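# Tuck chair under desk and park cart in bay

## Task

Slide the office chair fully beneath the desk so that it ends upright with every wheel on the floor; roll the utility cart into the yellow-taped bay so all four of its wheels sit inside the tape and none rest on it; keep the desk roughly where it started, with its load still on top and nothing overhanging any edge; the robot must not topple or finish leaning; finally release everything and back the robot away.

## Robot and tools

ROBOT. TidyBot++: a mobile base 0.54 m long, 0.50 m wide and 0.38 m tall on four powered casters, carrying a single seven-joint arm with a two-finger gripper. The shoulder sits 0.12 m ahead of the base centre at 0.68 m height. Segments: upper arm 0.42 m, forearm 0.31 m, hand 0.31 m to the hand point. At the start the arm is folded, hand down, reaching up to 0.08 m beyond the base front, elbow up to 1.15 m high. Cameras: base_camera (644x364, pinhole) and wrist_camera (644x476 fisheye, looking along the hand).

FRAMES. Base frame, metres: origin on the floor below the base centre, x forward, y left, z up. Odometry frame: where the base frame was when the scene began. base_odometry only counts wheel rotation (slip shows as travel) and drifts a few cm and degrees over many moves; heading is in rad, -3.142 to 3.142, positive to the left. base_tilt is in degrees, positive when leaning forward or right. hand_pose is the midpoint between the finger pads in the base frame; its z axis runs out along the fingers, its y axis is the opening direction.

move. Optional keys base, joints, target, speeds, cameras, blocking; motions in one call start together.
- base: an object of offsets from where the base last reported itself, along its axes at that moment: translate_m (metres, forward positive, -2 to 2), strafe_m (metres, left positive, -2 to 2), rotate_rad (radians, counter-clockwise from above positive, -6.3 to 6.3). Translation goes straight to the point; a base move ends as time_out after 14 s.
- joints: absolute angles by name, radians. joint_1_rad any angle (whole arm about vertical; positive is clockwise from above, opposite to heading). joint_2_rad -2.249 to 2.249 (shoulder; 0 is upright, positive leans forward). joint_3_rad any angle. joint_4_rad -2.579 to 2.579 (elbow; 0 straight, negative bends forward when joint_3_rad is 3.14). joint_5_rad any angle. joint_6_rad -2.099 to 2.099 (wrist; negative bends hand forward with joint_3_rad 3.14, joint_5_rad 0). joint_7_rad any angle (hand roll; at 1.57 fingers open left/right with hand down). gripper_pos 0 (open) to 1 (closed); finger gap is roughly 85 x (1 - gripper_pos) mm. Done tolerances: ±0.039 for joints 1-4, ±0.095 for 5-7, ±0.03 gripper. Any-angle joints take the short way, so send steps under half a turn.
- target: one list of seven numbers, an absolute hand pose in the base frame: [x, y, z in metres, qw, qx, qy, qz]. With target, joints may hold gripper_pos only. The controller chooses the joint angles, may swing the elbow, curve and overshoot. Reported done within 10 mm and 2 degrees, else off_target (typically within 3 cm). To correct, add (wanted position minus hand_pose) to your previous target's x, y, z. To hold still, resend hand_target, not hand_pose. Unreachable poses wander up to 10 s then time_out. Hand pointing down reaches only about 0.94 m height, close to the base.
- speeds: caps for this call only: translate_m and strafe_m 0.05 to 0.5 m/s, rotate_rad 0.1 to 1.57 rad/s. For a combined translate+strafe, put the speed under one key.
- cameras: list from base_camera, wrist_camera, all; omitted means all, [] none.
- blocking: true (default) returns when everything rests; false returns in about 0.5 s while motion continues, and a later move overrides only what it names. No action runs past 15 s.
Unknown keys make a call invalid; out-of-range values get it refused.

wait: seconds 0 to 10, plus cameras; returns state and images, early if all motion ends. stop: brakes all running motions, which then read stopped. zoom_image: camera plus region [x0, y0, x1, y1] in pixels from the top-left, at most 504 by 504. finished_scene: scene, the number of the current scene; it is irreversible and the goal must hold once the robot is gone.

RESULTS. The pictures line lists image order. The move line gives done or the worst status. base_status, joint_status, hand_status report each commanded motion: moving, done, off_target (resting short, may still push), contact_stop, time_out, not_followed (a check withheld targets; see joint command not followed, pose unreachable, cause:), torque_fault, limit_stop_at_motor_heat. A base status of done only means the wheels turned enough; a blocked base can read done far short. joint_positions, hand_pose, hand_target, motor_effort (percent of maximum, peak in brackets), Motor temperatures, on_its_own (uncommanded behaviour), earlier move (via wait(0)), ARM HIT, MOTOR HOT, OVER-TEMPERATURE FAULT. If a call is refused, or an uncommanded stop or torque fault first appears, later move, wait and finished_scene calls in that reply are skipped.

CAUTIONS. Creep slowly (e.g. 0.05-0.1 m/s) before touching the chair, cart or desk; contact at cruising speed counts as a hit. An arm snagged above about 0.6 m while the base moves, sideways swings of an outstretched arm, or hard horizontal shoves from a raised hand can tip the robot; retract or back off to recover. Torque sensor limits: 104.5 N m for joint_1 to joint_4, 51.3 N m for joint_5 to joint_7; exceeding them freezes the arm 10 s. Motors heat when loaded, stretched or straining (warning at 60 °C, weak braking at 75 °C). Blocked joints and wheels keep pushing until given new targets. The arm sags under a load and does not avoid obstacles or the base. Avoid drops, releasing moving items, slams, very hard pushes and excessive grip force on things resting elsewhere. Small random tugs on held items may occur.

Each tool is called after ">>>" as name([rows], argument=value, ...), one row to a line, values as JSON.

## Session

>>> move()

>>> move(base={"rotate_rad": 0.9}, cameras=["base_camera"])

>>> move(base={"rotate_rad": 0.9}, cameras=["base_camera"])

Scene clock: 0.00 s.
Motor temperatures (°C): [37 35 35 32 38 41 50]
base_odometry: x=+0.000 y=+0.000 heading=+0.000
base_tilt: forward=+0.0 right=+0.7
base_status: not commanded
joint_positions: joint_1_rad=+0.041 joint_2_rad=-0.343 joint_3_rad=+3.185 joint_4_rad=-2.525 joint_5_rad=-0.050 joint_6_rad=-0.878 joint_7_rad=+1.532 gripper_pos=+0.000
joint_status: not commanded
motor_effort: joint_1_rad=+0 joint_2_rad=-1 joint_3_rad=+1 joint_4_rad=+14 joint_5_rad=-2 joint_6_rad=+1 joint_7_rad=+0
hand_pose: x=+0.2615 y=+0.0031 z=+0.5879 quat_wxyz=(-0.026, +0.996, -0.075, +0.041) (m; base frame)
hand_target: x=+0.2605 y=+0.0031 z=+0.5873 quat_wxyz=(-0.026, +0.996, -0.075, +0.040) (m; base frame)
hand_status: not commanded
pictures: base_camera, wrist_camera

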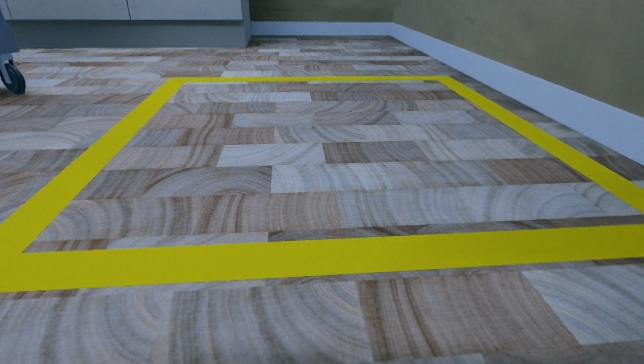

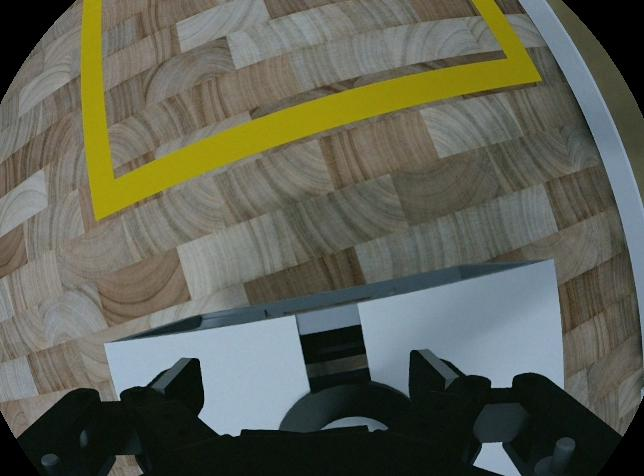

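Scene clock: 1.80 s.
Motor temperatures (°C): [37 35 35 32 38 41 50]
move: done
base_odometry: x=+0.000 y=+0.000 heading=+0.899
base_tilt: forward=+0.0 right=+0.7
base_status: done
joint_positions: joint_1_rad=+0.041 joint_2_rad=-0.343 joint_3_rad=+3.185 joint_4_rad=-2.525 joint_5_rad=-0.050 joint_6_rad=-0.878 joint_7_rad=+1.532 gripper_pos=+0.000
joint_status: not commanded
motor_effort: joint_1_rad=+0(1) joint_2_rad=-1(2) joint_3_rad=+1(2) joint_4_rad=+14(15) joint_5_rad=-2(3) joint_6_rad=+1(2) joint_7_rad=+0(2)
hand_pose: x=+0.2615 y=+0.0031 z=+0.5879 quat_wxyz=(-0.026, +0.996, -0.075, +0.041) (m; base frame)
hand_target: x=+0.2605 y=+0.0031 z=+0.5873 quat_wxyz=(-0.026, +0.996, -0.075, +0.040) (m; base frame)
hand_status: not commanded
pictures: base_camera

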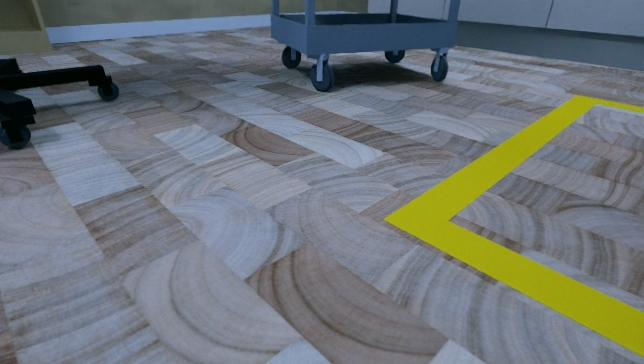

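Scene clock: 3.60 s.
Motor temperatures (°C): [37 35 35 32 38 41 50]
move: done
base_odometry: x=+0.000 y=+0.000 heading=+1.799
base_tilt: forward=+0.0 right=+0.7
base_status: done
joint_positions: joint_1_rad=+0.041 joint_2_rad=-0.343 joint_3_rad=+3.185 joint_4_rad=-2.525 joint_5_rad=-0.050 joint_6_rad=-0.878 joint_7_rad=+1.532 gripper_pos=+0.000
joint_status: not commanded
motor_effort: joint_1_rad=+0(1) joint_2_rad=-1(2) joint_3_rad=+1(2) joint_4_rad=+14(15) joint_5_rad=-2(3) joint_6_rad=+1(2) joint_7_rad=+0(2)
hand_pose: x=+0.2615 y=+0.0031 z=+0.5879 quat_wxyz=(-0.026, +0.996, -0.075, +0.041) (m; base frame)
hand_target: x=+0.2605 y=+0.0031 z=+0.5873 quat_wxyz=(-0.026, +0.996, -0.075, +0.040) (m; base frame)
hand_status: not commanded
pictures: base_camera

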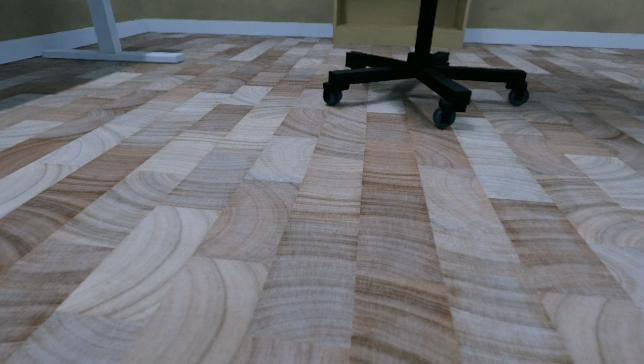

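>>> move(joints={"joint_1_rad":0,"joint_2_rad":-0.5,"joint_3_rad":3.14,"joint_4_rad":-1.7,"joint_5_rad":0,"joint_6_rad":-0.85,"joint_7_rad":1.57})

>>> move(base={"rotate_rad": 0.9})

>>> move(base={"rotate_rad": -1.8})

Scene clock: 12.00 s.
Motor temperatures (°C): [37 35 35 32 38 41 50]
move: done
base_odometry: x=+0.000 y=+0.000 heading=+1.799
base_tilt: forward=+0.0 right=+0.7
base_status: not commanded
joint_positions: joint_1_rad=+0.020 joint_2_rad=-0.489 joint_3_rad=+3.157 joint_4_rad=-1.707 joint_5_rad=-0.050 joint_6_rad=-0.877 joint_7_rad=+1.532 gripper_pos=+0.000
joint_status: all done
motor_effort: joint_1_rad=+0(1) joint_2_rad=-2(5) joint_3_rad=+1(2) joint_4_rad=+20(21) joint_5_rad=-2(3) joint_6_rad=+8(8) joint_7_rad=+0(2)
hand_pose: x=+0.4860 y=-0.0011 z=+1.0065 quat_wxyz=(-0.029, +0.865, -0.037, +0.499) (m; base frame)
hand_target: x=+0.4865 y=+0.0021 z=+1.0214 quat_wxyz=(+0.000, +0.855, +0.000, +0.519) (m; base frame)
hand_status: not commanded
pictures: base_camera, wrist_camera

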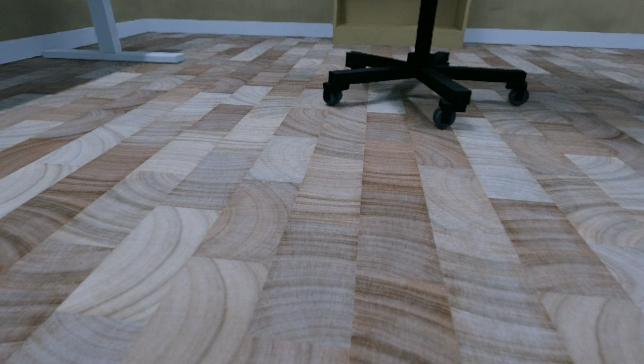

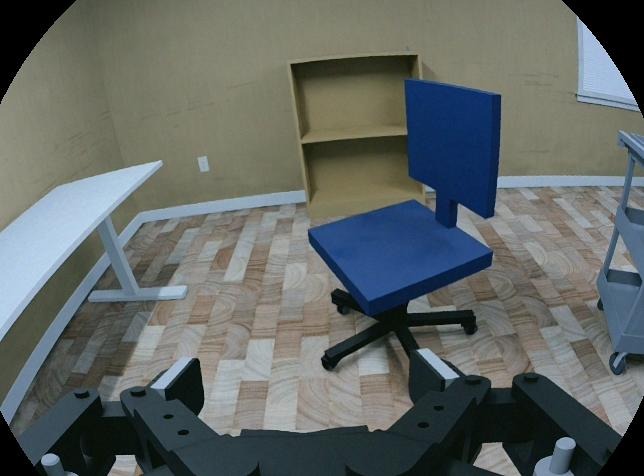

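Scene clock: 13.80 s.
Motor temperatures (°C): [37 35 35 32 38 41 50]
move: done
base_odometry: x=+0.000 y=+0.000 heading=+2.698
base_tilt: forward=+0.0 right=+0.7
base_status: done
joint_positions: joint_1_rad=+0.014 joint_2_rad=-0.489 joint_3_rad=+3.147 joint_4_rad=-1.707 joint_5_rad=-0.050 joint_6_rad=-0.877 joint_7_rad=+1.532 gripper_pos=+0.000
joint_status: not commanded
motor_effort: joint_1_rad=+0(1) joint_2_rad=-2(3) joint_3_rad=+2(3) joint_4_rad=+21(21) joint_5_rad=-2(3) joint_6_rad=+7(8) joint_7_rad=+0(2)
hand_pose: x=+0.4859 y=+0.0054 z=+1.0064 quat_wxyz=(-0.031, +0.865, -0.030, +0.499) (m; base frame)
hand_target: x=+0.4865 y=+0.0021 z=+1.0214 quat_wxyz=(+0.000, +0.855, +0.000, +0.519) (m; base frame)
hand_status: not commanded
pictures: base_camera, wrist_camera

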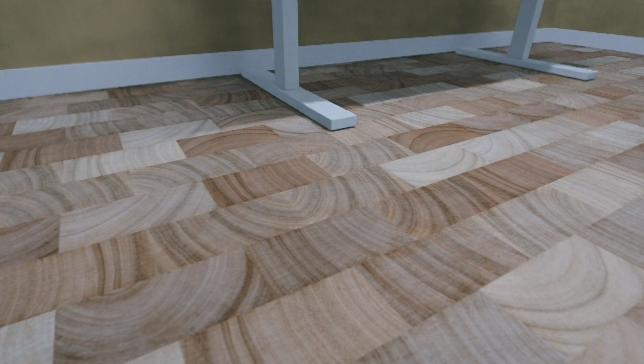

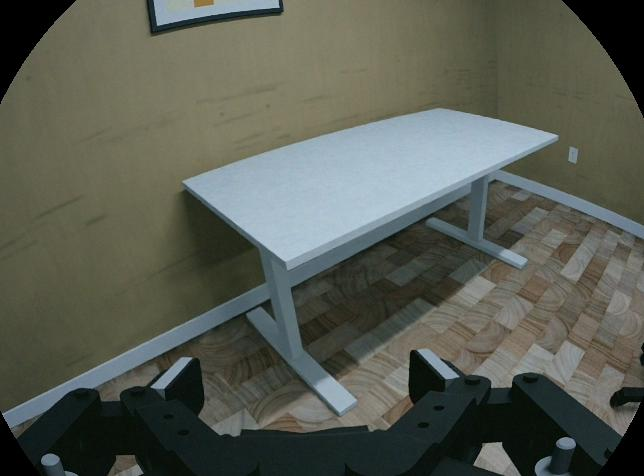

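Scene clock: 16.30 s.
Motor temperatures (°C): [37 35 35 32 38 42 50]
move: done
base_odometry: x=+0.000 y=+0.000 heading=+0.899
base_tilt: forward=+0.0 right=+0.7
base_status: done
joint_positions: joint_1_rad=+0.012 joint_2_rad=-0.489 joint_3_rad=+3.144 joint_4_rad=-1.707 joint_5_rad=-0.050 joint_6_rad=-0.877 joint_7_rad=+1.532 gripper_pos=+0.000
joint_status: not commanded
motor_effort: joint_1_rad=+0(1) joint_2_rad=-2(4) joint_3_rad=+1(3) joint_4_rad=+20(22) joint_5_rad=-2(3) joint_6_rad=+7(8) joint_7_rad=-1(2)
hand_pose: x=+0.4859 y=+0.0077 z=+1.0064 quat_wxyz=(-0.031, +0.866, -0.027, +0.499) (m; base frame)
hand_target: x=+0.4865 y=+0.0021 z=+1.0214 quat_wxyz=(+0.000, +0.855, +0.000, +0.519) (m; base frame)
hand_status: not commanded
pictures: base_camera, wrist_camera

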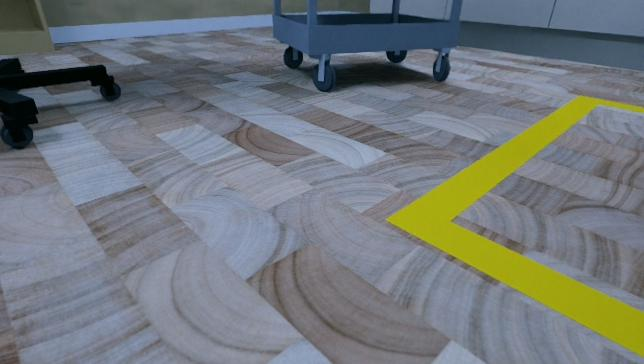

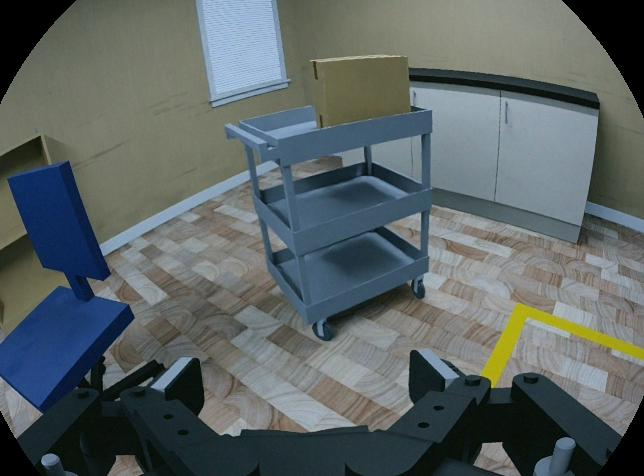

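>>> move(base={"rotate_rad": 0.67}, cameras=[])

>>> move(base={"strafe_m": 0.68, "translate_m": 0.75})

Scene clock: 111.40 s.
Motor temperatures (°C): [37 35 35 33 38 42 50]
move: done
base_odometry: x=+0.000 y=+0.000 heading=+1.567
base_tilt: forward=+0.0 right=+0.7
base_status: done
joint_positions: joint_1_rad=+0.011 joint_2_rad=-0.489 joint_3_rad=+3.142 joint_4_rad=-1.707 joint_5_rad=-0.050 joint_6_rad=-0.877 joint_7_rad=+1.532 gripper_pos=+0.000
joint_status: not commanded
motor_effort: joint_1_rad=+0(1) joint_2_rad=-2(4) joint_3_rad=+1(3) joint_4_rad=+20(21) joint_5_rad=-2(3) joint_6_rad=+7(8) joint_7_rad=-1(1)
hand_pose: x=+0.4858 y=+0.0088 z=+1.0064 quat_wxyz=(-0.031, +0.866, -0.026, +0.499) (m; base frame)
hand_target: x=+0.4865 y=+0.0021 z=+1.0214 quat_wxyz=(+0.000, +0.855, +0.000, +0.519) (m; base frame)
hand_status: not commanded
pictures: none
No camera images: "cameras" was empty.

Scene clock: 114.40 s.
Motor temperatures (°C): [37 35 35 33 38 42 50]
move: done
base_odometry: x=-0.678 y=+0.752 heading=+1.568
base_tilt: forward=+0.0 right=+0.7
base_status: done
joint_positions: joint_1_rad=+0.011 joint_2_rad=-0.500 joint_3_rad=+3.142 joint_4_rad=-1.706 joint_5_rad=-0.050 joint_6_rad=-0.877 joint_7_rad=+1.532 gripper_pos=+0.000
joint_status: not commanded
motor_effort: joint_1_rad=+0(1) joint_2_rad=-2(7) joint_3_rad=+1(3) joint_4_rad=+20(21) joint_5_rad=-2(3) joint_6_rad=+7(8) joint_7_rad=-1(2)
hand_pose: x=+0.4823 y=+0.0090 z=+1.0107 quat_wxyz=(-0.031, +0.863, -0.026, +0.504) (m; base frame)
hand_target: x=+0.4865 y=+0.0021 z=+1.0214 quat_wxyz=(+0.000, +0.855, +0.000, +0.519) (m; base frame)
hand_status: not commanded
pictures: base_camera, wrist_camera

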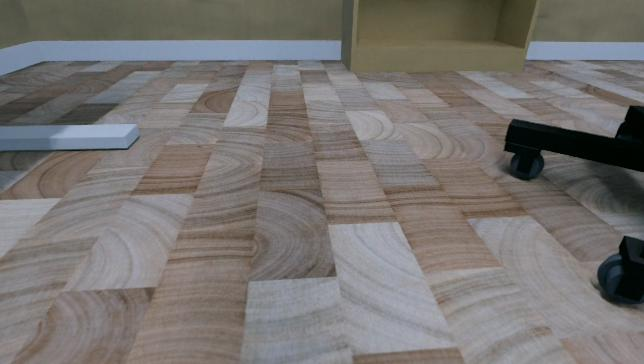

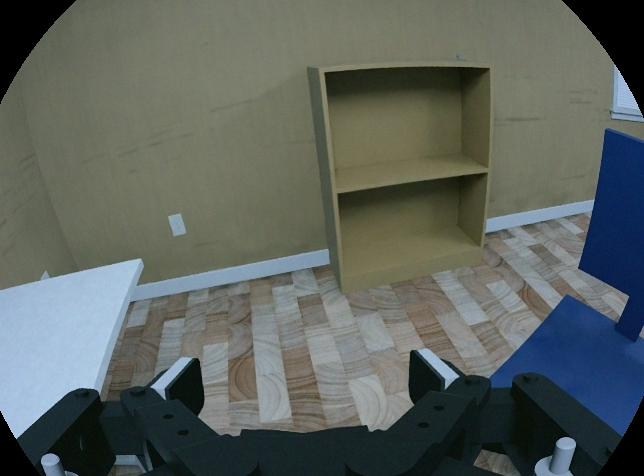

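>>> move(base={"strafe_m": 0.06, "translate_m": 1.58}, cameras=[])

>>> move(base={"rotate_rad": -1.57})

Scene clock: 135.33 s.
Motor temperatures (°C): [37 35 35 33 38 42 50]
move: time_out
base_odometry: x=-0.732 y=+2.315 heading=+1.568
base_tilt: forward=+0.1 right=+0.7
base_status: translate_m time_out (by the wheels' count: +1.563 of +1.580); the other done
joint_positions: joint_1_rad=+0.010 joint_2_rad=-0.497 joint_3_rad=+3.142 joint_4_rad=-1.703 joint_5_rad=-0.049 joint_6_rad=-0.875 joint_7_rad=+1.532 gripper_pos=+0.000
joint_status: not commanded
motor_effort: joint_1_rad=+0(2) joint_2_rad=-1(17) joint_3_rad=+2(3) joint_4_rad=+20(25) joint_5_rad=-2(3) joint_6_rad=+7(8) joint_7_rad=-1(2)
hand_pose: x=+0.4837 y=+0.0095 z=+1.0117 quat_wxyz=(-0.032, +0.862, -0.025, +0.505) (m; base frame)
hand_target: x=+0.4865 y=+0.0021 z=+1.0214 quat_wxyz=(+0.000, +0.855, +0.000, +0.519) (m; base frame)
hand_status: not commanded
pictures: none
No camera images: "cameras" was empty.

not run: a stop that you did not command came earlier in this reply.

>>> move(base={"translate_m": -0.05})

>>> move(base={"rotate_rad": -1.57})

Scene clock: 139.03 s.
Motor temperatures (°C): [37 35 35 33 38 42 50]
move: done
base_odometry: x=-0.733 y=+2.265 heading=+1.568
base_tilt: forward=+0.0 right=+0.7
base_status: done
joint_positions: joint_1_rad=+0.010 joint_2_rad=-0.504 joint_3_rad=+3.142 joint_4_rad=-1.703 joint_5_rad=-0.049 joint_6_rad=-0.875 joint_7_rad=+1.532 gripper_pos=+0.000
joint_status: not commanded
motor_effort: joint_1_rad=+0(0) joint_2_rad=-1(5) joint_3_rad=+2(2) joint_4_rad=+20(21) joint_5_rad=-2(2) joint_6_rad=+8(8) joint_7_rad=-1(1)
hand_pose: x=+0.4813 y=+0.0095 z=+1.0144 quat_wxyz=(-0.032, +0.860, -0.025, +0.508) (m; base frame)
hand_target: x=+0.4865 y=+0.0021 z=+1.0214 quat_wxyz=(+0.000, +0.855, +0.000, +0.519) (m; base frame)
hand_status: not commanded
pictures: base_camera, wrist_camera

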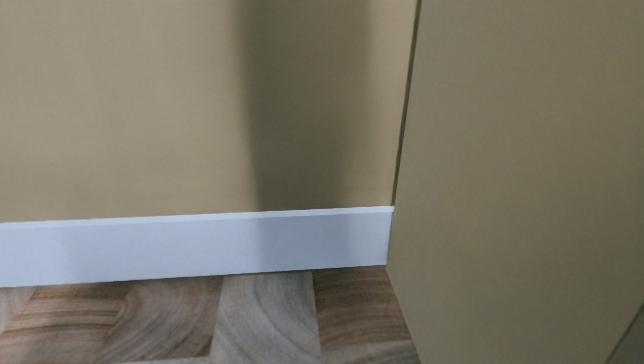

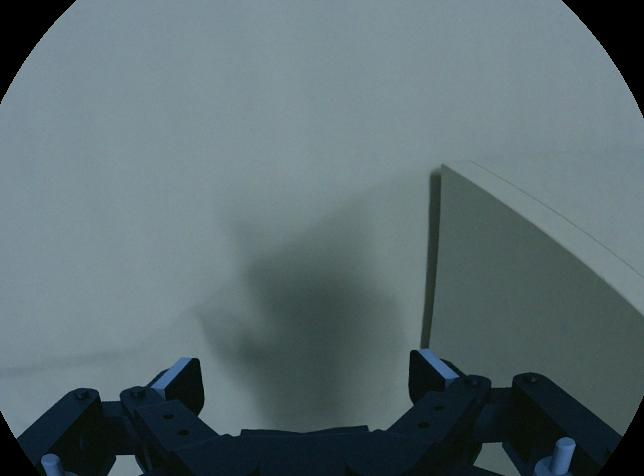

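Scene clock: 142.03 s.
Motor temperatures (°C): [37 35 35 33 38 42 50]
move: done
base_odometry: x=-0.733 y=+2.265 heading=+0.000
base_tilt: forward=-0.2 right=+0.6
base_status: done
joint_positions: joint_1_rad=-0.210 joint_2_rad=-0.687 joint_3_rad=+2.823 joint_4_rad=-1.676 joint_5_rad=-0.271 joint_6_rad=-1.011 joint_7_rad=+1.532 gripper_pos=+0.001
joint_status: not commanded
motor_effort: joint_1_rad=+38(41) joint_2_rad=+46(50) joint_3_rad=+58(62) joint_4_rad=+13(22) joint_5_rad=+45(47) joint_6_rad=+31(33) joint_7_rad=+4(5)
hand_pose: x=+0.3060 y=+0.2534 z=+1.0272 quat_wxyz=(-0.177, +0.820, +0.229, +0.493) (m; base frame)
hand_target: x=+0.4865 y=+0.0021 z=+1.0214 quat_wxyz=(+0.000, +0.855, +0.000, +0.519) (m; base frame)
hand_status: not commanded
pictures: base_camera, wrist_camera

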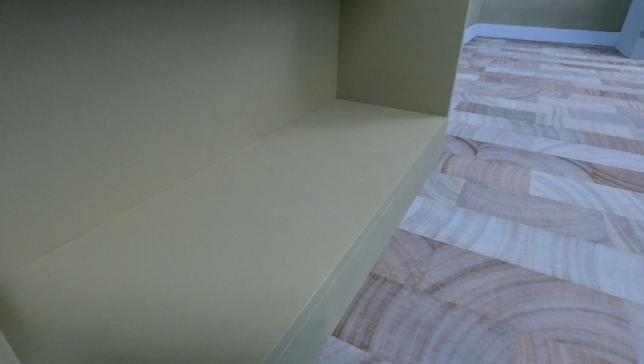

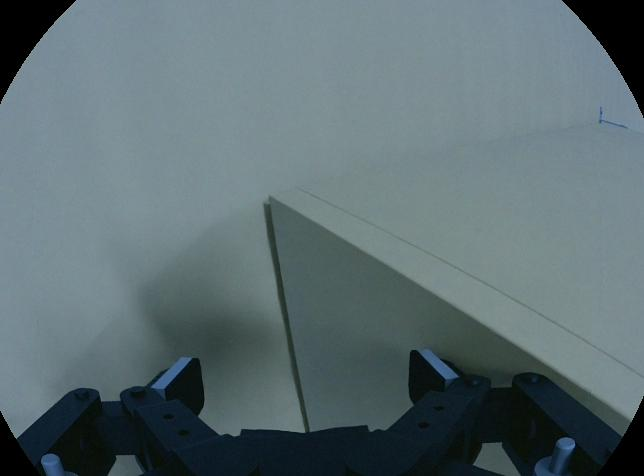

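>>> move(base={"translate_m": -0.15}, cameras=[])

>>> move(base={"strafe_m": -0.25})

>>> zoom_image(camera="base_camera", region=[200, 0, 644, 364])

Scene clock: 150.07 s.
Motor temperatures (°C): [37 35 35 33 38 42 50]
move: done
base_odometry: x=-0.883 y=+2.265 heading=+0.000
base_tilt: forward=+0.0 right=+0.7
base_status: done
joint_positions: joint_1_rad=-0.092 joint_2_rad=-0.571 joint_3_rad=+3.021 joint_4_rad=-1.676 joint_5_rad=-0.174 joint_6_rad=-0.941 joint_7_rad=+1.532 gripper_pos=+0.001
joint_status: not commanded
motor_effort: joint_1_rad=+15(36) joint_2_rad=+16(49) joint_3_rad=+22(56) joint_4_rad=+18(18) joint_5_rad=+15(44) joint_6_rad=+17(31) joint_7_rad=+0(4)
hand_pose: x=+0.4284 y=+0.1298 z=+1.0329 quat_wxyz=(-0.118, +0.850, +0.076, +0.507) (m; base frame)
hand_target: x=+0.4865 y=+0.0021 z=+1.0214 quat_wxyz=(+0.000, +0.855, +0.000, +0.519) (m; base frame)
hand_status: not commanded
pictures: none
No camera images: "cameras" was empty.

Scene clock: 151.83 s.
Motor temperatures (°C): [37 35 35 33 38 42 50]
move: done
TORQUE WARNING: joint_5_rad reached its warning level (29.4 N m). A warning alone does not stop the arm.
base_odometry: x=-0.883 y=+2.015 heading=+0.000
base_tilt: forward=+0.0 right=+0.7
base_status: done
joint_positions: joint_1_rad=+0.007 joint_2_rad=-0.493 joint_3_rad=+3.153 joint_4_rad=-1.683 joint_5_rad=-0.020 joint_6_rad=-0.879 joint_7_rad=+1.538 gripper_pos=+0.000
joint_status: not commanded
motor_effort: joint_1_rad=+0(47) joint_2_rad=-1(27) joint_3_rad=+1(46) joint_4_rad=+20(21) joint_5_rad=-2(48) joint_6_rad=+8(27) joint_7_rad=-1(6)
hand_pose: x=+0.4852 y=-0.0017 z=+1.0208 quat_wxyz=(-0.016, +0.859, -0.024, +0.511) (m; base frame)
hand_target: x=+0.4865 y=+0.0021 z=+1.0214 quat_wxyz=(+0.000, +0.855, +0.000, +0.519) (m; base frame)
hand_status: not commanded
pictures: base_camera, wrist_camera

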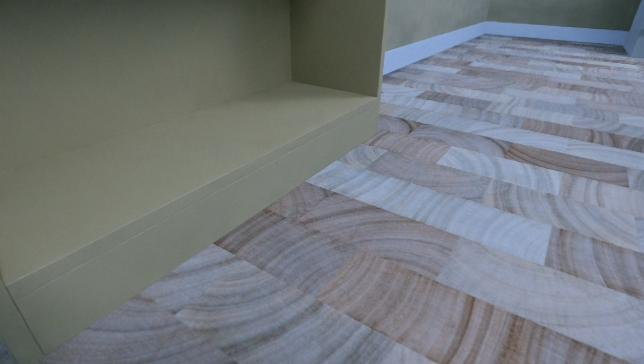

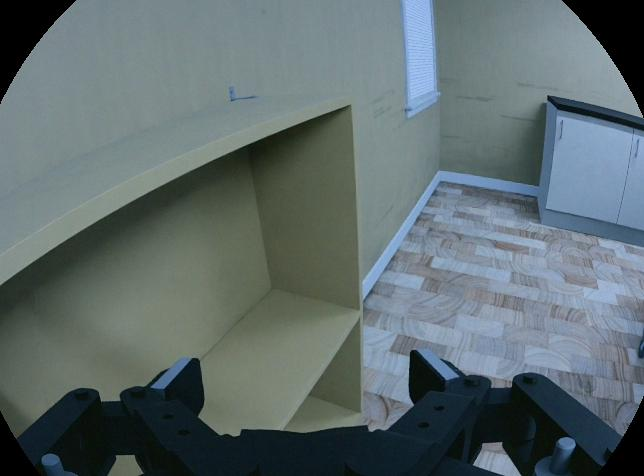

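Scaled by 1.135.

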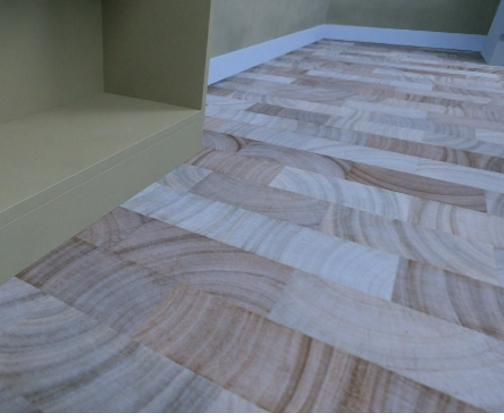

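>>> move(joints={"joint_1_rad":0,"joint_2_rad":-0.9,"joint_3_rad":3.14,"joint_4_rad":-2.4,"joint_5_rad":0,"joint_6_rad":-0.4,"joint_7_rad":1.57}, cameras=[])

>>> move(base={"rotate_rad": -0.5})

Scene clock: 167.93 s.
Motor temperatures (°C): [37 35 35 33 38 42 50]
move: done
base_odometry: x=-0.883 y=+2.015 heading=+0.000
base_tilt: forward=+0.0 right=+0.8
base_status: not commanded
joint_positions: joint_1_rad=+0.007 joint_2_rad=-0.881 joint_3_rad=+3.153 joint_4_rad=-2.377 joint_5_rad=-0.020 joint_6_rad=-0.452 joint_7_rad=+1.538 gripper_pos=+0.000
joint_status: all done
motor_effort: joint_1_rad=+0(1) joint_2_rad=+8(9) joint_3_rad=+1(2) joint_4_rad=+22(23) joint_5_rad=-2(3) joint_6_rad=+8(9) joint_7_rad=+0(2)
hand_pose: x=+0.3973 y=-0.0013 z=+0.8588 quat_wxyz=(-0.017, +0.827, -0.027, +0.562) (m; base frame)
hand_target: x=+0.3976 y=+0.0018 z=+0.8649 quat_wxyz=(+0.000, +0.813, +0.000, +0.582) (m; base frame)
hand_status: not commanded
pictures: none
No camera images: "cameras" was empty.

Scene clock: 169.37 s.
Motor temperatures (°C): [37 35 35 33 38 42 50]
move: done
base_odometry: x=-0.883 y=+2.015 heading=-0.499
base_tilt: forward=+0.0 right=+0.7
base_status: done
joint_positions: joint_1_rad=+0.007 joint_2_rad=-0.881 joint_3_rad=+3.152 joint_4_rad=-2.377 joint_5_rad=-0.020 joint_6_rad=-0.451 joint_7_rad=+1.538 gripper_pos=+0.000
joint_status: not commanded
motor_effort: joint_1_rad=+0(1) joint_2_rad=+8(8) joint_3_rad=+2(2) joint_4_rad=+22(23) joint_5_rad=-2(2) joint_6_rad=+8(9) joint_7_rad=-1(1)
hand_pose: x=+0.3975 y=-0.0012 z=+0.8593 quat_wxyz=(-0.017, +0.826, -0.026, +0.563) (m; base frame)
hand_target: x=+0.3976 y=+0.0018 z=+0.8649 quat_wxyz=(+0.000, +0.813, +0.000, +0.582) (m; base frame)
hand_status: not commanded
pictures: base_camera, wrist_camera

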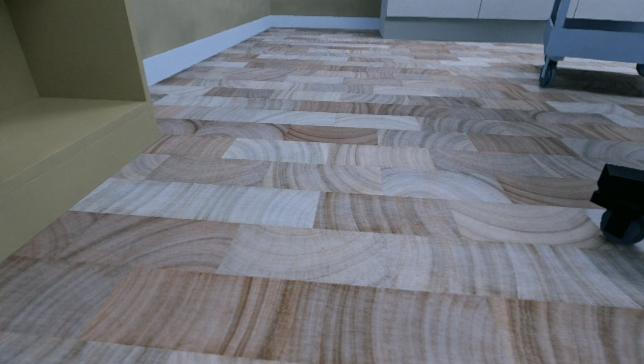

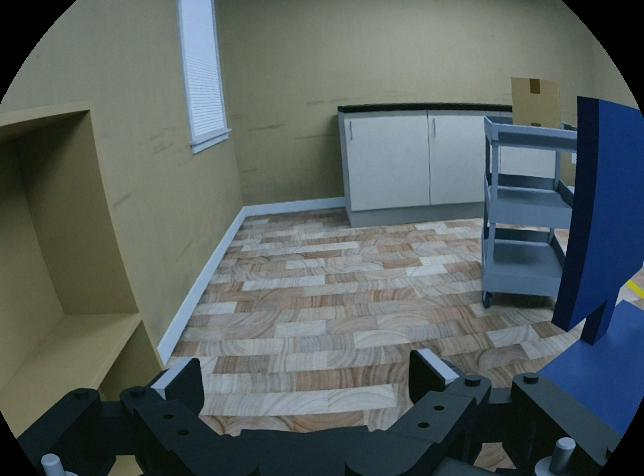

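>>> move(base={"rotate_rad": -0.08}, cameras=[])

>>> move(base={"translate_m": 1.45,"strafe_m":0.06}, cameras=["base_camera"])

>>> move(base={"rotate_rad": -2.2})

Scene clock: 180.07 s.
Motor temperatures (°C): [37 35 35 33 38 42 50]
move: done
base_odometry: x=-0.883 y=+2.015 heading=-0.579
base_tilt: forward=+0.0 right=+0.7
base_status: done
joint_positions: joint_1_rad=+0.007 joint_2_rad=-0.881 joint_3_rad=+3.151 joint_4_rad=-2.377 joint_5_rad=-0.020 joint_6_rad=-0.450 joint_7_rad=+1.538 gripper_pos=+0.000
joint_status: not commanded
motor_effort: joint_1_rad=+0(1) joint_2_rad=+8(8) joint_3_rad=+2(2) joint_4_rad=+22(23) joint_5_rad=-2(2) joint_6_rad=+7(9) joint_7_rad=+0(1)
hand_pose: x=+0.3976 y=-0.0010 z=+0.8594 quat_wxyz=(-0.017, +0.826, -0.026, +0.563) (m; base frame)
hand_target: x=+0.3976 y=+0.0018 z=+0.8649 quat_wxyz=(+0.000, +0.813, +0.000, +0.582) (m; base frame)
hand_status: not commanded
pictures: none
No camera images: "cameras" was empty.

Scene clock: 183.90 s.
Motor temperatures (°C): [37 35 35 33 38 42 50]
move: done
base_odometry: x=+0.364 y=+1.272 heading=-0.579
base_tilt: forward=+0.0 right=+0.7
base_status: done
joint_positions: joint_1_rad=+0.007 joint_2_rad=-0.889 joint_3_rad=+3.151 joint_4_rad=-2.377 joint_5_rad=-0.020 joint_6_rad=-0.448 joint_7_rad=+1.538 gripper_pos=+0.000
joint_status: not commanded
motor_effort: joint_1_rad=+0(0) joint_2_rad=+8(10) joint_3_rad=+1(2) joint_4_rad=+22(23) joint_5_rad=-2(2) joint_6_rad=+7(9) joint_7_rad=+0(2)
hand_pose: x=+0.3964 y=-0.0010 z=+0.8619 quat_wxyz=(-0.017, +0.823, -0.026, +0.567) (m; base frame)
hand_target: x=+0.3976 y=+0.0018 z=+0.8649 quat_wxyz=(+0.000, +0.813, +0.000, +0.582) (m; base frame)
hand_status: not commanded
pictures: base_camera

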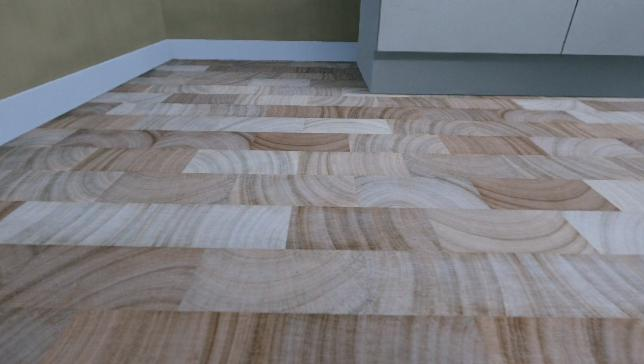

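Scene clock: 186.60 s.
Motor temperatures (°C): [37 35 35 33 38 42 50]
move: done
base_odometry: x=+0.364 y=+1.272 heading=-2.779
base_tilt: forward=+0.0 right=+0.7
base_status: done
joint_positions: joint_1_rad=+0.007 joint_2_rad=-0.889 joint_3_rad=+3.151 joint_4_rad=-2.377 joint_5_rad=-0.020 joint_6_rad=-0.448 joint_7_rad=+1.538 gripper_pos=+0.000
joint_status: not commanded
motor_effort: joint_1_rad=+0(1) joint_2_rad=+8(9) joint_3_rad=+2(2) joint_4_rad=+22(23) joint_5_rad=-2(2) joint_6_rad=+8(10) joint_7_rad=-1(2)
hand_pose: x=+0.3964 y=-0.0009 z=+0.8619 quat_wxyz=(-0.017, +0.823, -0.026, +0.567) (m; base frame)
hand_target: x=+0.3976 y=+0.0018 z=+0.8649 quat_wxyz=(+0.000, +0.813, +0.000, +0.582) (m; base frame)
hand_status: not commanded
pictures: base_camera, wrist_camera

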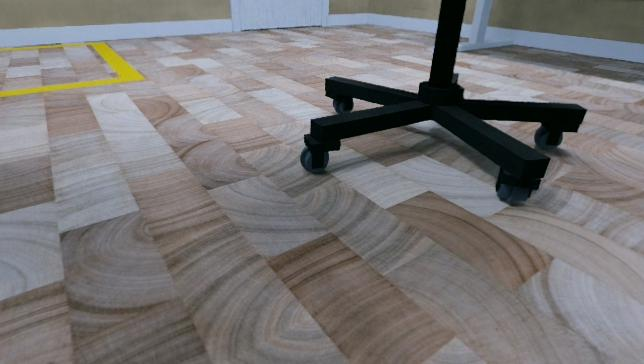

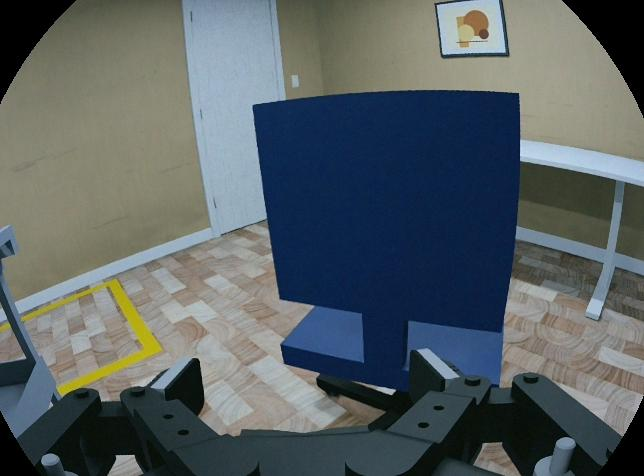

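>>> move(joints={"joint_1_rad":0,"joint_2_rad":0.2,"joint_3_rad":3.14,"joint_4_rad":-2.4,"joint_5_rad":0,"joint_6_rad":0.95,"joint_7_rad":1.57,"gripper_pos":1}, base={"strafe_m":0.05}, cameras=[])

>>> move(base={"translate_m":0.2}, speeds={"translate_m":0.1})

Scene clock: 213.60 s.
Motor temperatures (°C): [37 35 35 33 38 42 50]
move: done
base_odometry: x=+0.381 y=+1.225 heading=-2.780
base_tilt: forward=+0.0 right=+0.7
base_status: done
joint_positions: joint_1_rad=+0.007 joint_2_rad=+0.178 joint_3_rad=+3.147 joint_4_rad=-2.378 joint_5_rad=-0.020 joint_6_rad=+0.896 joint_7_rad=+1.538 gripper_pos=+0.999
joint_status: all done
motor_effort: joint_1_rad=+0(1) joint_2_rad=-21(23) joint_3_rad=+1(3) joint_4_rad=+14(23) joint_5_rad=-1(2) joint_6_rad=+9(10) joint_7_rad=-1(2)
hand_pose: x=+0.6774 y=-0.0103 z=+0.8064 quat_wxyz=(-0.005, +0.737, -0.026, +0.675) (m; base frame)
hand_target: x=+0.6749 y=+0.0022 z=+0.8002 quat_wxyz=(-0.001, +0.735, +0.000, +0.679) (m; base frame)
hand_status: not commanded
pictures: none
No camera images: "cameras" was empty.

Scene clock: 216.13 s.
Motor temperatures (°C): [37 35 35 33 38 42 50]
move: done
base_odometry: x=+0.194 y=+1.154 heading=-2.780
base_tilt: forward=+0.0 right=+0.7
base_status: done
joint_positions: joint_1_rad=+0.007 joint_2_rad=+0.182 joint_3_rad=+3.147 joint_4_rad=-2.382 joint_5_rad=-0.020 joint_6_rad=+0.899 joint_7_rad=+1.538 gripper_pos=+0.999
joint_status: not commanded
motor_effort: joint_1_rad=+0(1) joint_2_rad=-22(23) joint_3_rad=+1(1) joint_4_rad=+15(16) joint_5_rad=-1(2) joint_6_rad=+9(9) joint_7_rad=-1(2)
hand_pose: x=+0.6768 y=-0.0103 z=+0.8031 quat_wxyz=(-0.005, +0.739, -0.026, +0.673) (m; base frame)
hand_target: x=+0.6749 y=+0.0022 z=+0.8002 quat_wxyz=(-0.001, +0.735, +0.000, +0.679) (m; base frame)
hand_status: not commanded
pictures: base_camera, wrist_camera

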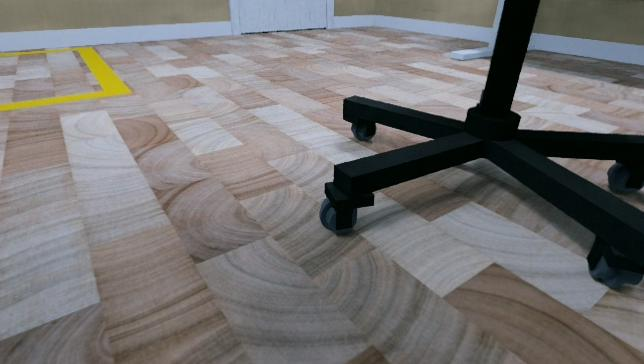

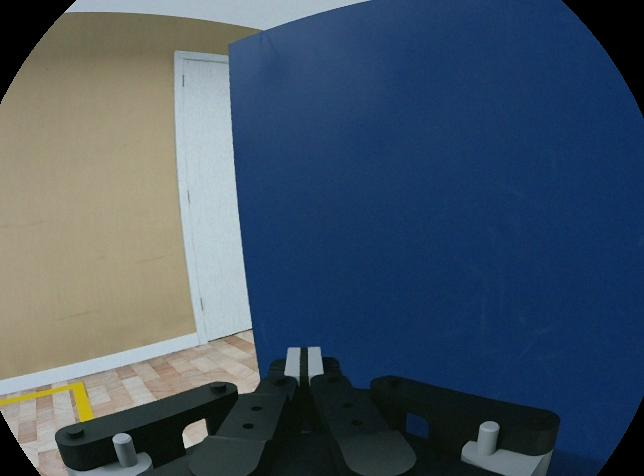

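>>> move(base={"translate_m":0.2}, speeds={"translate_m":0.06})

Scene clock: 221.67 s.
Motor temperatures (°C): [37 35 35 33 38 42 50]
move: done
base_odometry: x=+0.007 y=+1.083 heading=-2.779
base_tilt: forward=+0.0 right=+0.7
base_status: done
joint_positions: joint_1_rad=-0.015 joint_2_rad=+0.184 joint_3_rad=+3.125 joint_4_rad=-2.388 joint_5_rad=-0.020 joint_6_rad=+0.903 joint_7_rad=+1.538 gripper_pos=+0.999
joint_status: not commanded
motor_effort: joint_1_rad=+3(6) joint_2_rad=-21(23) joint_3_rad=+3(6) joint_4_rad=+15(19) joint_5_rad=-3(5) joint_6_rad=+8(9) joint_7_rad=-1(2)
hand_pose: x=+0.6751 y=+0.0133 z=+0.8006 quat_wxyz=(-0.021, +0.741, -0.011, +0.672) (m; base frame)
hand_target: x=+0.6749 y=+0.0022 z=+0.8002 quat_wxyz=(-0.001, +0.735, +0.000, +0.679) (m; base frame)
hand_status: not commanded
pictures: base_camera, wrist_camera

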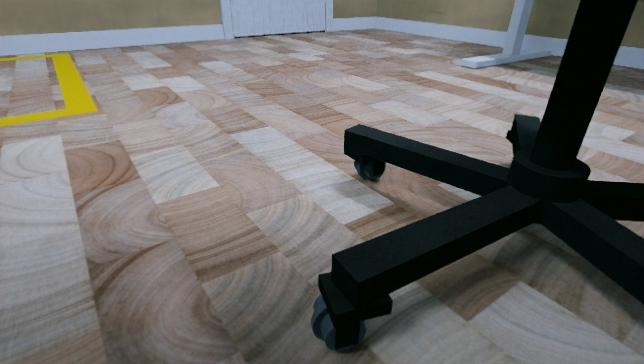

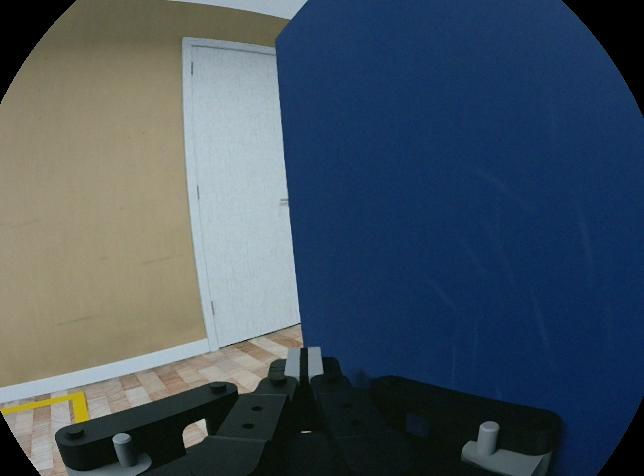

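>>> move(base={"translate_m":-0.25}, cameras=[])

>>> move(base={"rotate_rad":-0.45})

Scene clock: 235.23 s.
Motor temperatures (°C): [37 35 35 32 38 42 50]
move: done
base_odometry: x=+0.241 y=+1.171 heading=-2.779
base_tilt: forward=+0.0 right=+0.7
base_status: done
joint_positions: joint_1_rad=-0.009 joint_2_rad=+0.185 joint_3_rad=+3.132 joint_4_rad=-2.391 joint_5_rad=-0.020 joint_6_rad=+0.904 joint_7_rad=+1.538 gripper_pos=+0.999
joint_status: not commanded
motor_effort: joint_1_rad=+0(4) joint_2_rad=-22(24) joint_3_rad=+1(3) joint_4_rad=+14(16) joint_5_rad=-1(3) joint_6_rad=+9(9) joint_7_rad=+0(1)
hand_pose: x=+0.6745 y=+0.0068 z=+0.7988 quat_wxyz=(-0.016, +0.742, -0.015, +0.670) (m; base frame)
hand_target: x=+0.6749 y=+0.0022 z=+0.8002 quat_wxyz=(-0.001, +0.735, +0.000, +0.679) (m; base frame)
hand_status: not commanded
pictures: none
No camera images: "cameras" was empty.

Scene clock: 236.83 s.
Motor temperatures (°C): [37 35 35 32 38 42 50]
move: done
base_odometry: x=+0.241 y=+1.171 heading=+3.054
base_tilt: forward=+0.0 right=+0.7
base_status: done
joint_positions: joint_1_rad=+0.005 joint_2_rad=+0.185 joint_3_rad=+3.145 joint_4_rad=-2.397 joint_5_rad=+0.008 joint_6_rad=+0.908 joint_7_rad=+1.538 gripper_pos=+0.999
joint_status: not commanded
motor_effort: joint_1_rad=+0(13) joint_2_rad=-21(22) joint_3_rad=+1(13) joint_4_rad=+14(19) joint_5_rad=-2(14) joint_6_rad=+8(9) joint_7_rad=-1(2)
hand_pose: x=+0.6728 y=-0.0011 z=+0.7968 quat_wxyz=(-0.009, +0.743, -0.011, +0.670) (m; base frame)
hand_target: x=+0.6749 y=+0.0022 z=+0.8002 quat_wxyz=(-0.001, +0.735, +0.000, +0.679) (m; base frame)
hand_status: not commanded
pictures: base_camera, wrist_camera

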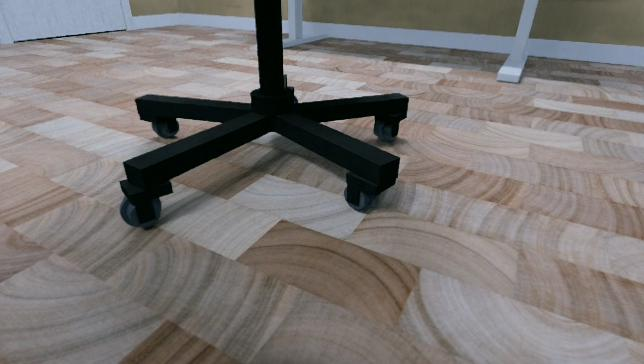

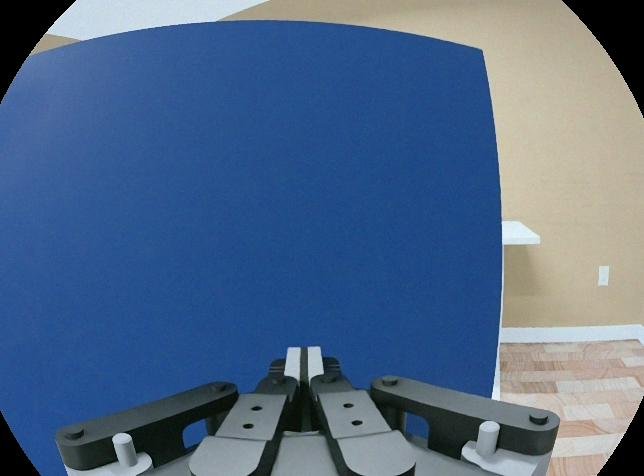

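>>> move(base={"strafe_m":0.15}, cameras=[])

>>> move(base={"translate_m":0.4}, speeds={"translate_m":0.07})

Scene clock: 243.30 s.
Motor temperatures (°C): [37 35 35 32 38 42 50]
move: done
base_odometry: x=+0.228 y=+1.022 heading=+3.053
base_tilt: forward=+0.0 right=+0.7
base_status: done
joint_positions: joint_1_rad=+0.004 joint_2_rad=+0.185 joint_3_rad=+3.144 joint_4_rad=-2.399 joint_5_rad=+0.008 joint_6_rad=+0.908 joint_7_rad=+1.538 gripper_pos=+0.999
joint_status: not commanded
motor_effort: joint_1_rad=+0(6) joint_2_rad=-21(22) joint_3_rad=+1(4) joint_4_rad=+14(19) joint_5_rad=-2(3) joint_6_rad=+8(10) joint_7_rad=+0(2)
hand_pose: x=+0.6724 y=-0.0004 z=+0.7963 quat_wxyz=(-0.009, +0.743, -0.010, +0.669) (m; base frame)
hand_target: x=+0.6749 y=+0.0022 z=+0.8002 quat_wxyz=(-0.001, +0.735, +0.000, +0.679) (m; base frame)
hand_status: not commanded
pictures: none
No camera images: "cameras" was empty.

Scene clock: 249.53 s.
Motor temperatures (°C): [37 35 35 32 38 42 50]
move: done
base_odometry: x=-0.170 y=+1.057 heading=+3.052
base_tilt: forward=+0.0 right=+0.7
base_status: done
joint_positions: joint_1_rad=+0.004 joint_2_rad=+0.176 joint_3_rad=+3.142 joint_4_rad=-2.420 joint_5_rad=+0.008 joint_6_rad=+0.909 joint_7_rad=+1.538 gripper_pos=+0.999
joint_status: not commanded
motor_effort: joint_1_rad=+0(3) joint_2_rad=-18(22) joint_3_rad=+1(4) joint_4_rad=+20(24) joint_5_rad=-2(4) joint_6_rad=+9(10) joint_7_rad=-1(2)
hand_pose: x=+0.6650 y=+0.0011 z=+0.7912 quat_wxyz=(-0.010, +0.747, -0.010, +0.665) (m; base frame)
hand_target: x=+0.6749 y=+0.0022 z=+0.8002 quat_wxyz=(-0.001, +0.735, +0.000, +0.679) (m; base frame)
hand_status: not commanded
pictures: base_camera, wrist_camera

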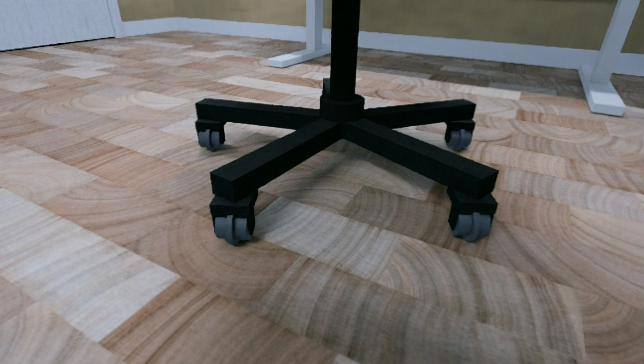

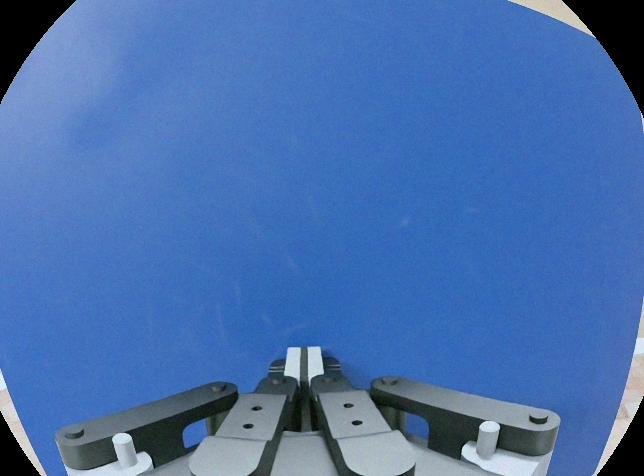

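>>> move(base={"translate_m":0.2}, speeds={"translate_m":0.07}, cameras=[])

>>> move(base={"translate_m":-0.1}, cameras=[])

>>> move(base={"rotate_rad":-0.4,"strafe_m":0.3})

Scene clock: 262.47 s.
Motor temperatures (°C): [37 35 35 32 38 42 50]
move: done
base_odometry: x=-0.370 y=+1.075 heading=+3.053
base_tilt: forward=+0.0 right=+0.7
base_status: done
joint_positions: joint_1_rad=+0.004 joint_2_rad=+0.172 joint_3_rad=+3.141 joint_4_rad=-2.425 joint_5_rad=+0.008 joint_6_rad=+0.909 joint_7_rad=+1.538 gripper_pos=+0.999
joint_status: not commanded
motor_effort: joint_1_rad=+0(2) joint_2_rad=-18(20) joint_3_rad=+1(3) joint_4_rad=+19(24) joint_5_rad=-2(3) joint_6_rad=+9(10) joint_7_rad=-2(2)
hand_pose: x=+0.6629 y=+0.0014 z=+0.7911 quat_wxyz=(-0.010, +0.747, -0.009, +0.664) (m; base frame)
hand_target: x=+0.6749 y=+0.0022 z=+0.8002 quat_wxyz=(-0.001, +0.735, +0.000, +0.679) (m; base frame)
hand_status: not commanded
pictures: none
No camera images: "cameras" was empty.

Scene clock: 263.63 s.
Motor temperatures (°C): [37 35 35 32 38 42 50]
move: done
base_odometry: x=-0.270 y=+1.066 heading=+3.053
base_tilt: forward=+0.0 right=+0.7
base_status: done
joint_positions: joint_1_rad=+0.004 joint_2_rad=+0.185 joint_3_rad=+3.141 joint_4_rad=-2.398 joint_5_rad=+0.008 joint_6_rad=+0.909 joint_7_rad=+1.538 gripper_pos=+0.999
joint_status: not commanded
motor_effort: joint_1_rad=+0(1) joint_2_rad=-21(23) joint_3_rad=+1(1) joint_4_rad=+15(18) joint_5_rad=-2(2) joint_6_rad=+8(10) joint_7_rad=-1(2)
hand_pose: x=+0.6726 y=+0.0014 z=+0.7964 quat_wxyz=(-0.010, +0.743, -0.009, +0.669) (m; base frame)
hand_target: x=+0.6749 y=+0.0022 z=+0.8002 quat_wxyz=(-0.001, +0.735, +0.000, +0.679) (m; base frame)
hand_status: not commanded
pictures: none
No camera images: "cameras" was empty.

Scene clock: 265.53 s.
Motor temperatures (°C): [37 35 35 32 38 42 50]
move: done
base_odometry: x=-0.297 y=+0.767 heading=+2.652
base_tilt: forward=+0.0 right=+0.7
base_status: done
joint_positions: joint_1_rad=+0.007 joint_2_rad=+0.185 joint_3_rad=+3.145 joint_4_rad=-2.398 joint_5_rad=+0.008 joint_6_rad=+0.909 joint_7_rad=+1.538 gripper_pos=+0.999
joint_status: not commanded
motor_effort: joint_1_rad=+0(4) joint_2_rad=-21(22) joint_3_rad=+1(2) joint_4_rad=+14(15) joint_5_rad=-2(2) joint_6_rad=+8(9) joint_7_rad=-1(2)
hand_pose: x=+0.6726 y=-0.0024 z=+0.7964 quat_wxyz=(-0.008, +0.743, -0.012, +0.669) (m; base frame)
hand_target: x=+0.6749 y=+0.0022 z=+0.8002 quat_wxyz=(-0.001, +0.735, +0.000, +0.679) (m; base frame)
hand_status: not commanded
pictures: base_camera, wrist_camera

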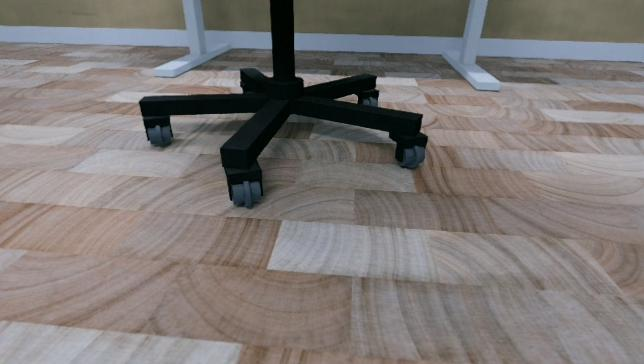

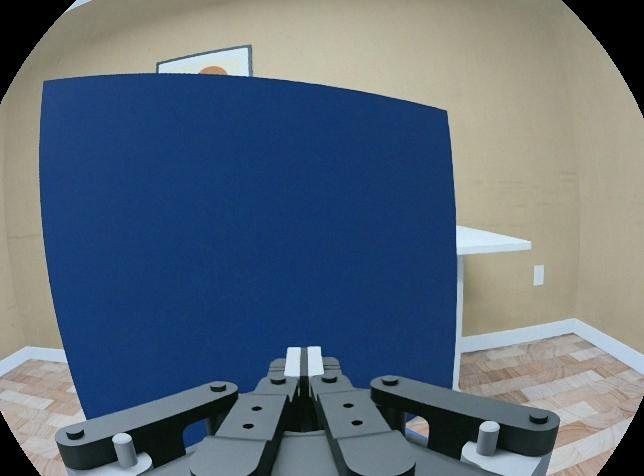

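>>> move(base={"strafe_m":0.22}, cameras=[])

>>> move(base={"translate_m":0.3}, speeds={"translate_m":0.07})

Scene clock: 272.80 s.
Motor temperatures (°C): [37 35 35 32 38 42 50]
move: done
base_odometry: x=-0.400 y=+0.573 heading=+2.652
base_tilt: forward=+0.0 right=+0.7
base_status: done
joint_positions: joint_1_rad=+0.001 joint_2_rad=+0.185 joint_3_rad=+3.142 joint_4_rad=-2.398 joint_5_rad=+0.008 joint_6_rad=+0.909 joint_7_rad=+1.538 gripper_pos=+0.999
joint_status: not commanded
motor_effort: joint_1_rad=+0(3) joint_2_rad=-21(22) joint_3_rad=+1(3) joint_4_rad=+14(15) joint_5_rad=-1(2) joint_6_rad=+8(9) joint_7_rad=+0(2)
hand_pose: x=+0.6726 y=+0.0025 z=+0.7964 quat_wxyz=(-0.011, +0.743, -0.009, +0.669) (m; base frame)
hand_target: x=+0.6749 y=+0.0022 z=+0.8002 quat_wxyz=(-0.001, +0.735, +0.000, +0.679) (m; base frame)
hand_status: not commanded
pictures: none
No camera images: "cameras" was empty.

Scene clock: 277.57 s.
Motor temperatures (°C): [37 35 35 32 38 42 50]
move: done
base_odometry: x=-0.665 y=+0.714 heading=+2.652
base_tilt: forward=+0.0 right=+0.7
base_status: done
joint_positions: joint_1_rad=-0.001 joint_2_rad=+0.186 joint_3_rad=+3.138 joint_4_rad=-2.399 joint_5_rad=+0.008 joint_6_rad=+0.909 joint_7_rad=+1.538 gripper_pos=+0.999
joint_status: not commanded
motor_effort: joint_1_rad=+0(4) joint_2_rad=-21(23) joint_3_rad=+1(4) joint_4_rad=+14(17) joint_5_rad=-2(4) joint_6_rad=+9(10) joint_7_rad=-1(2)
hand_pose: x=+0.6724 y=+0.0062 z=+0.7957 quat_wxyz=(-0.014, +0.743, -0.006, +0.669) (m; base frame)
hand_target: x=+0.6749 y=+0.0022 z=+0.8002 quat_wxyz=(-0.001, +0.735, +0.000, +0.679) (m; base frame)
hand_status: not commanded
pictures: base_camera, wrist_camera

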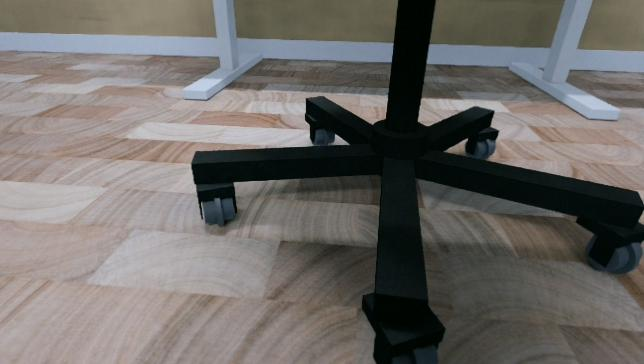

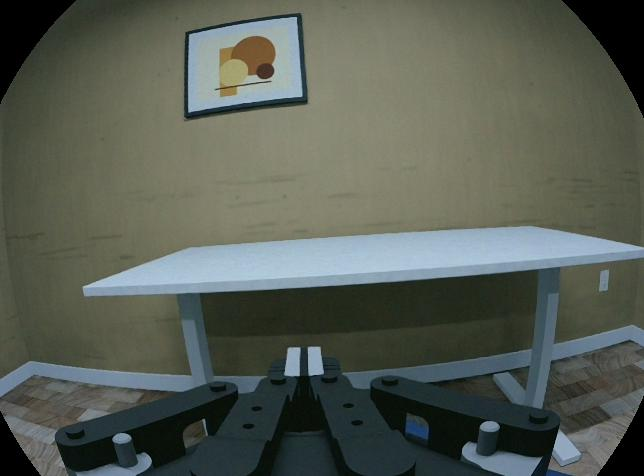

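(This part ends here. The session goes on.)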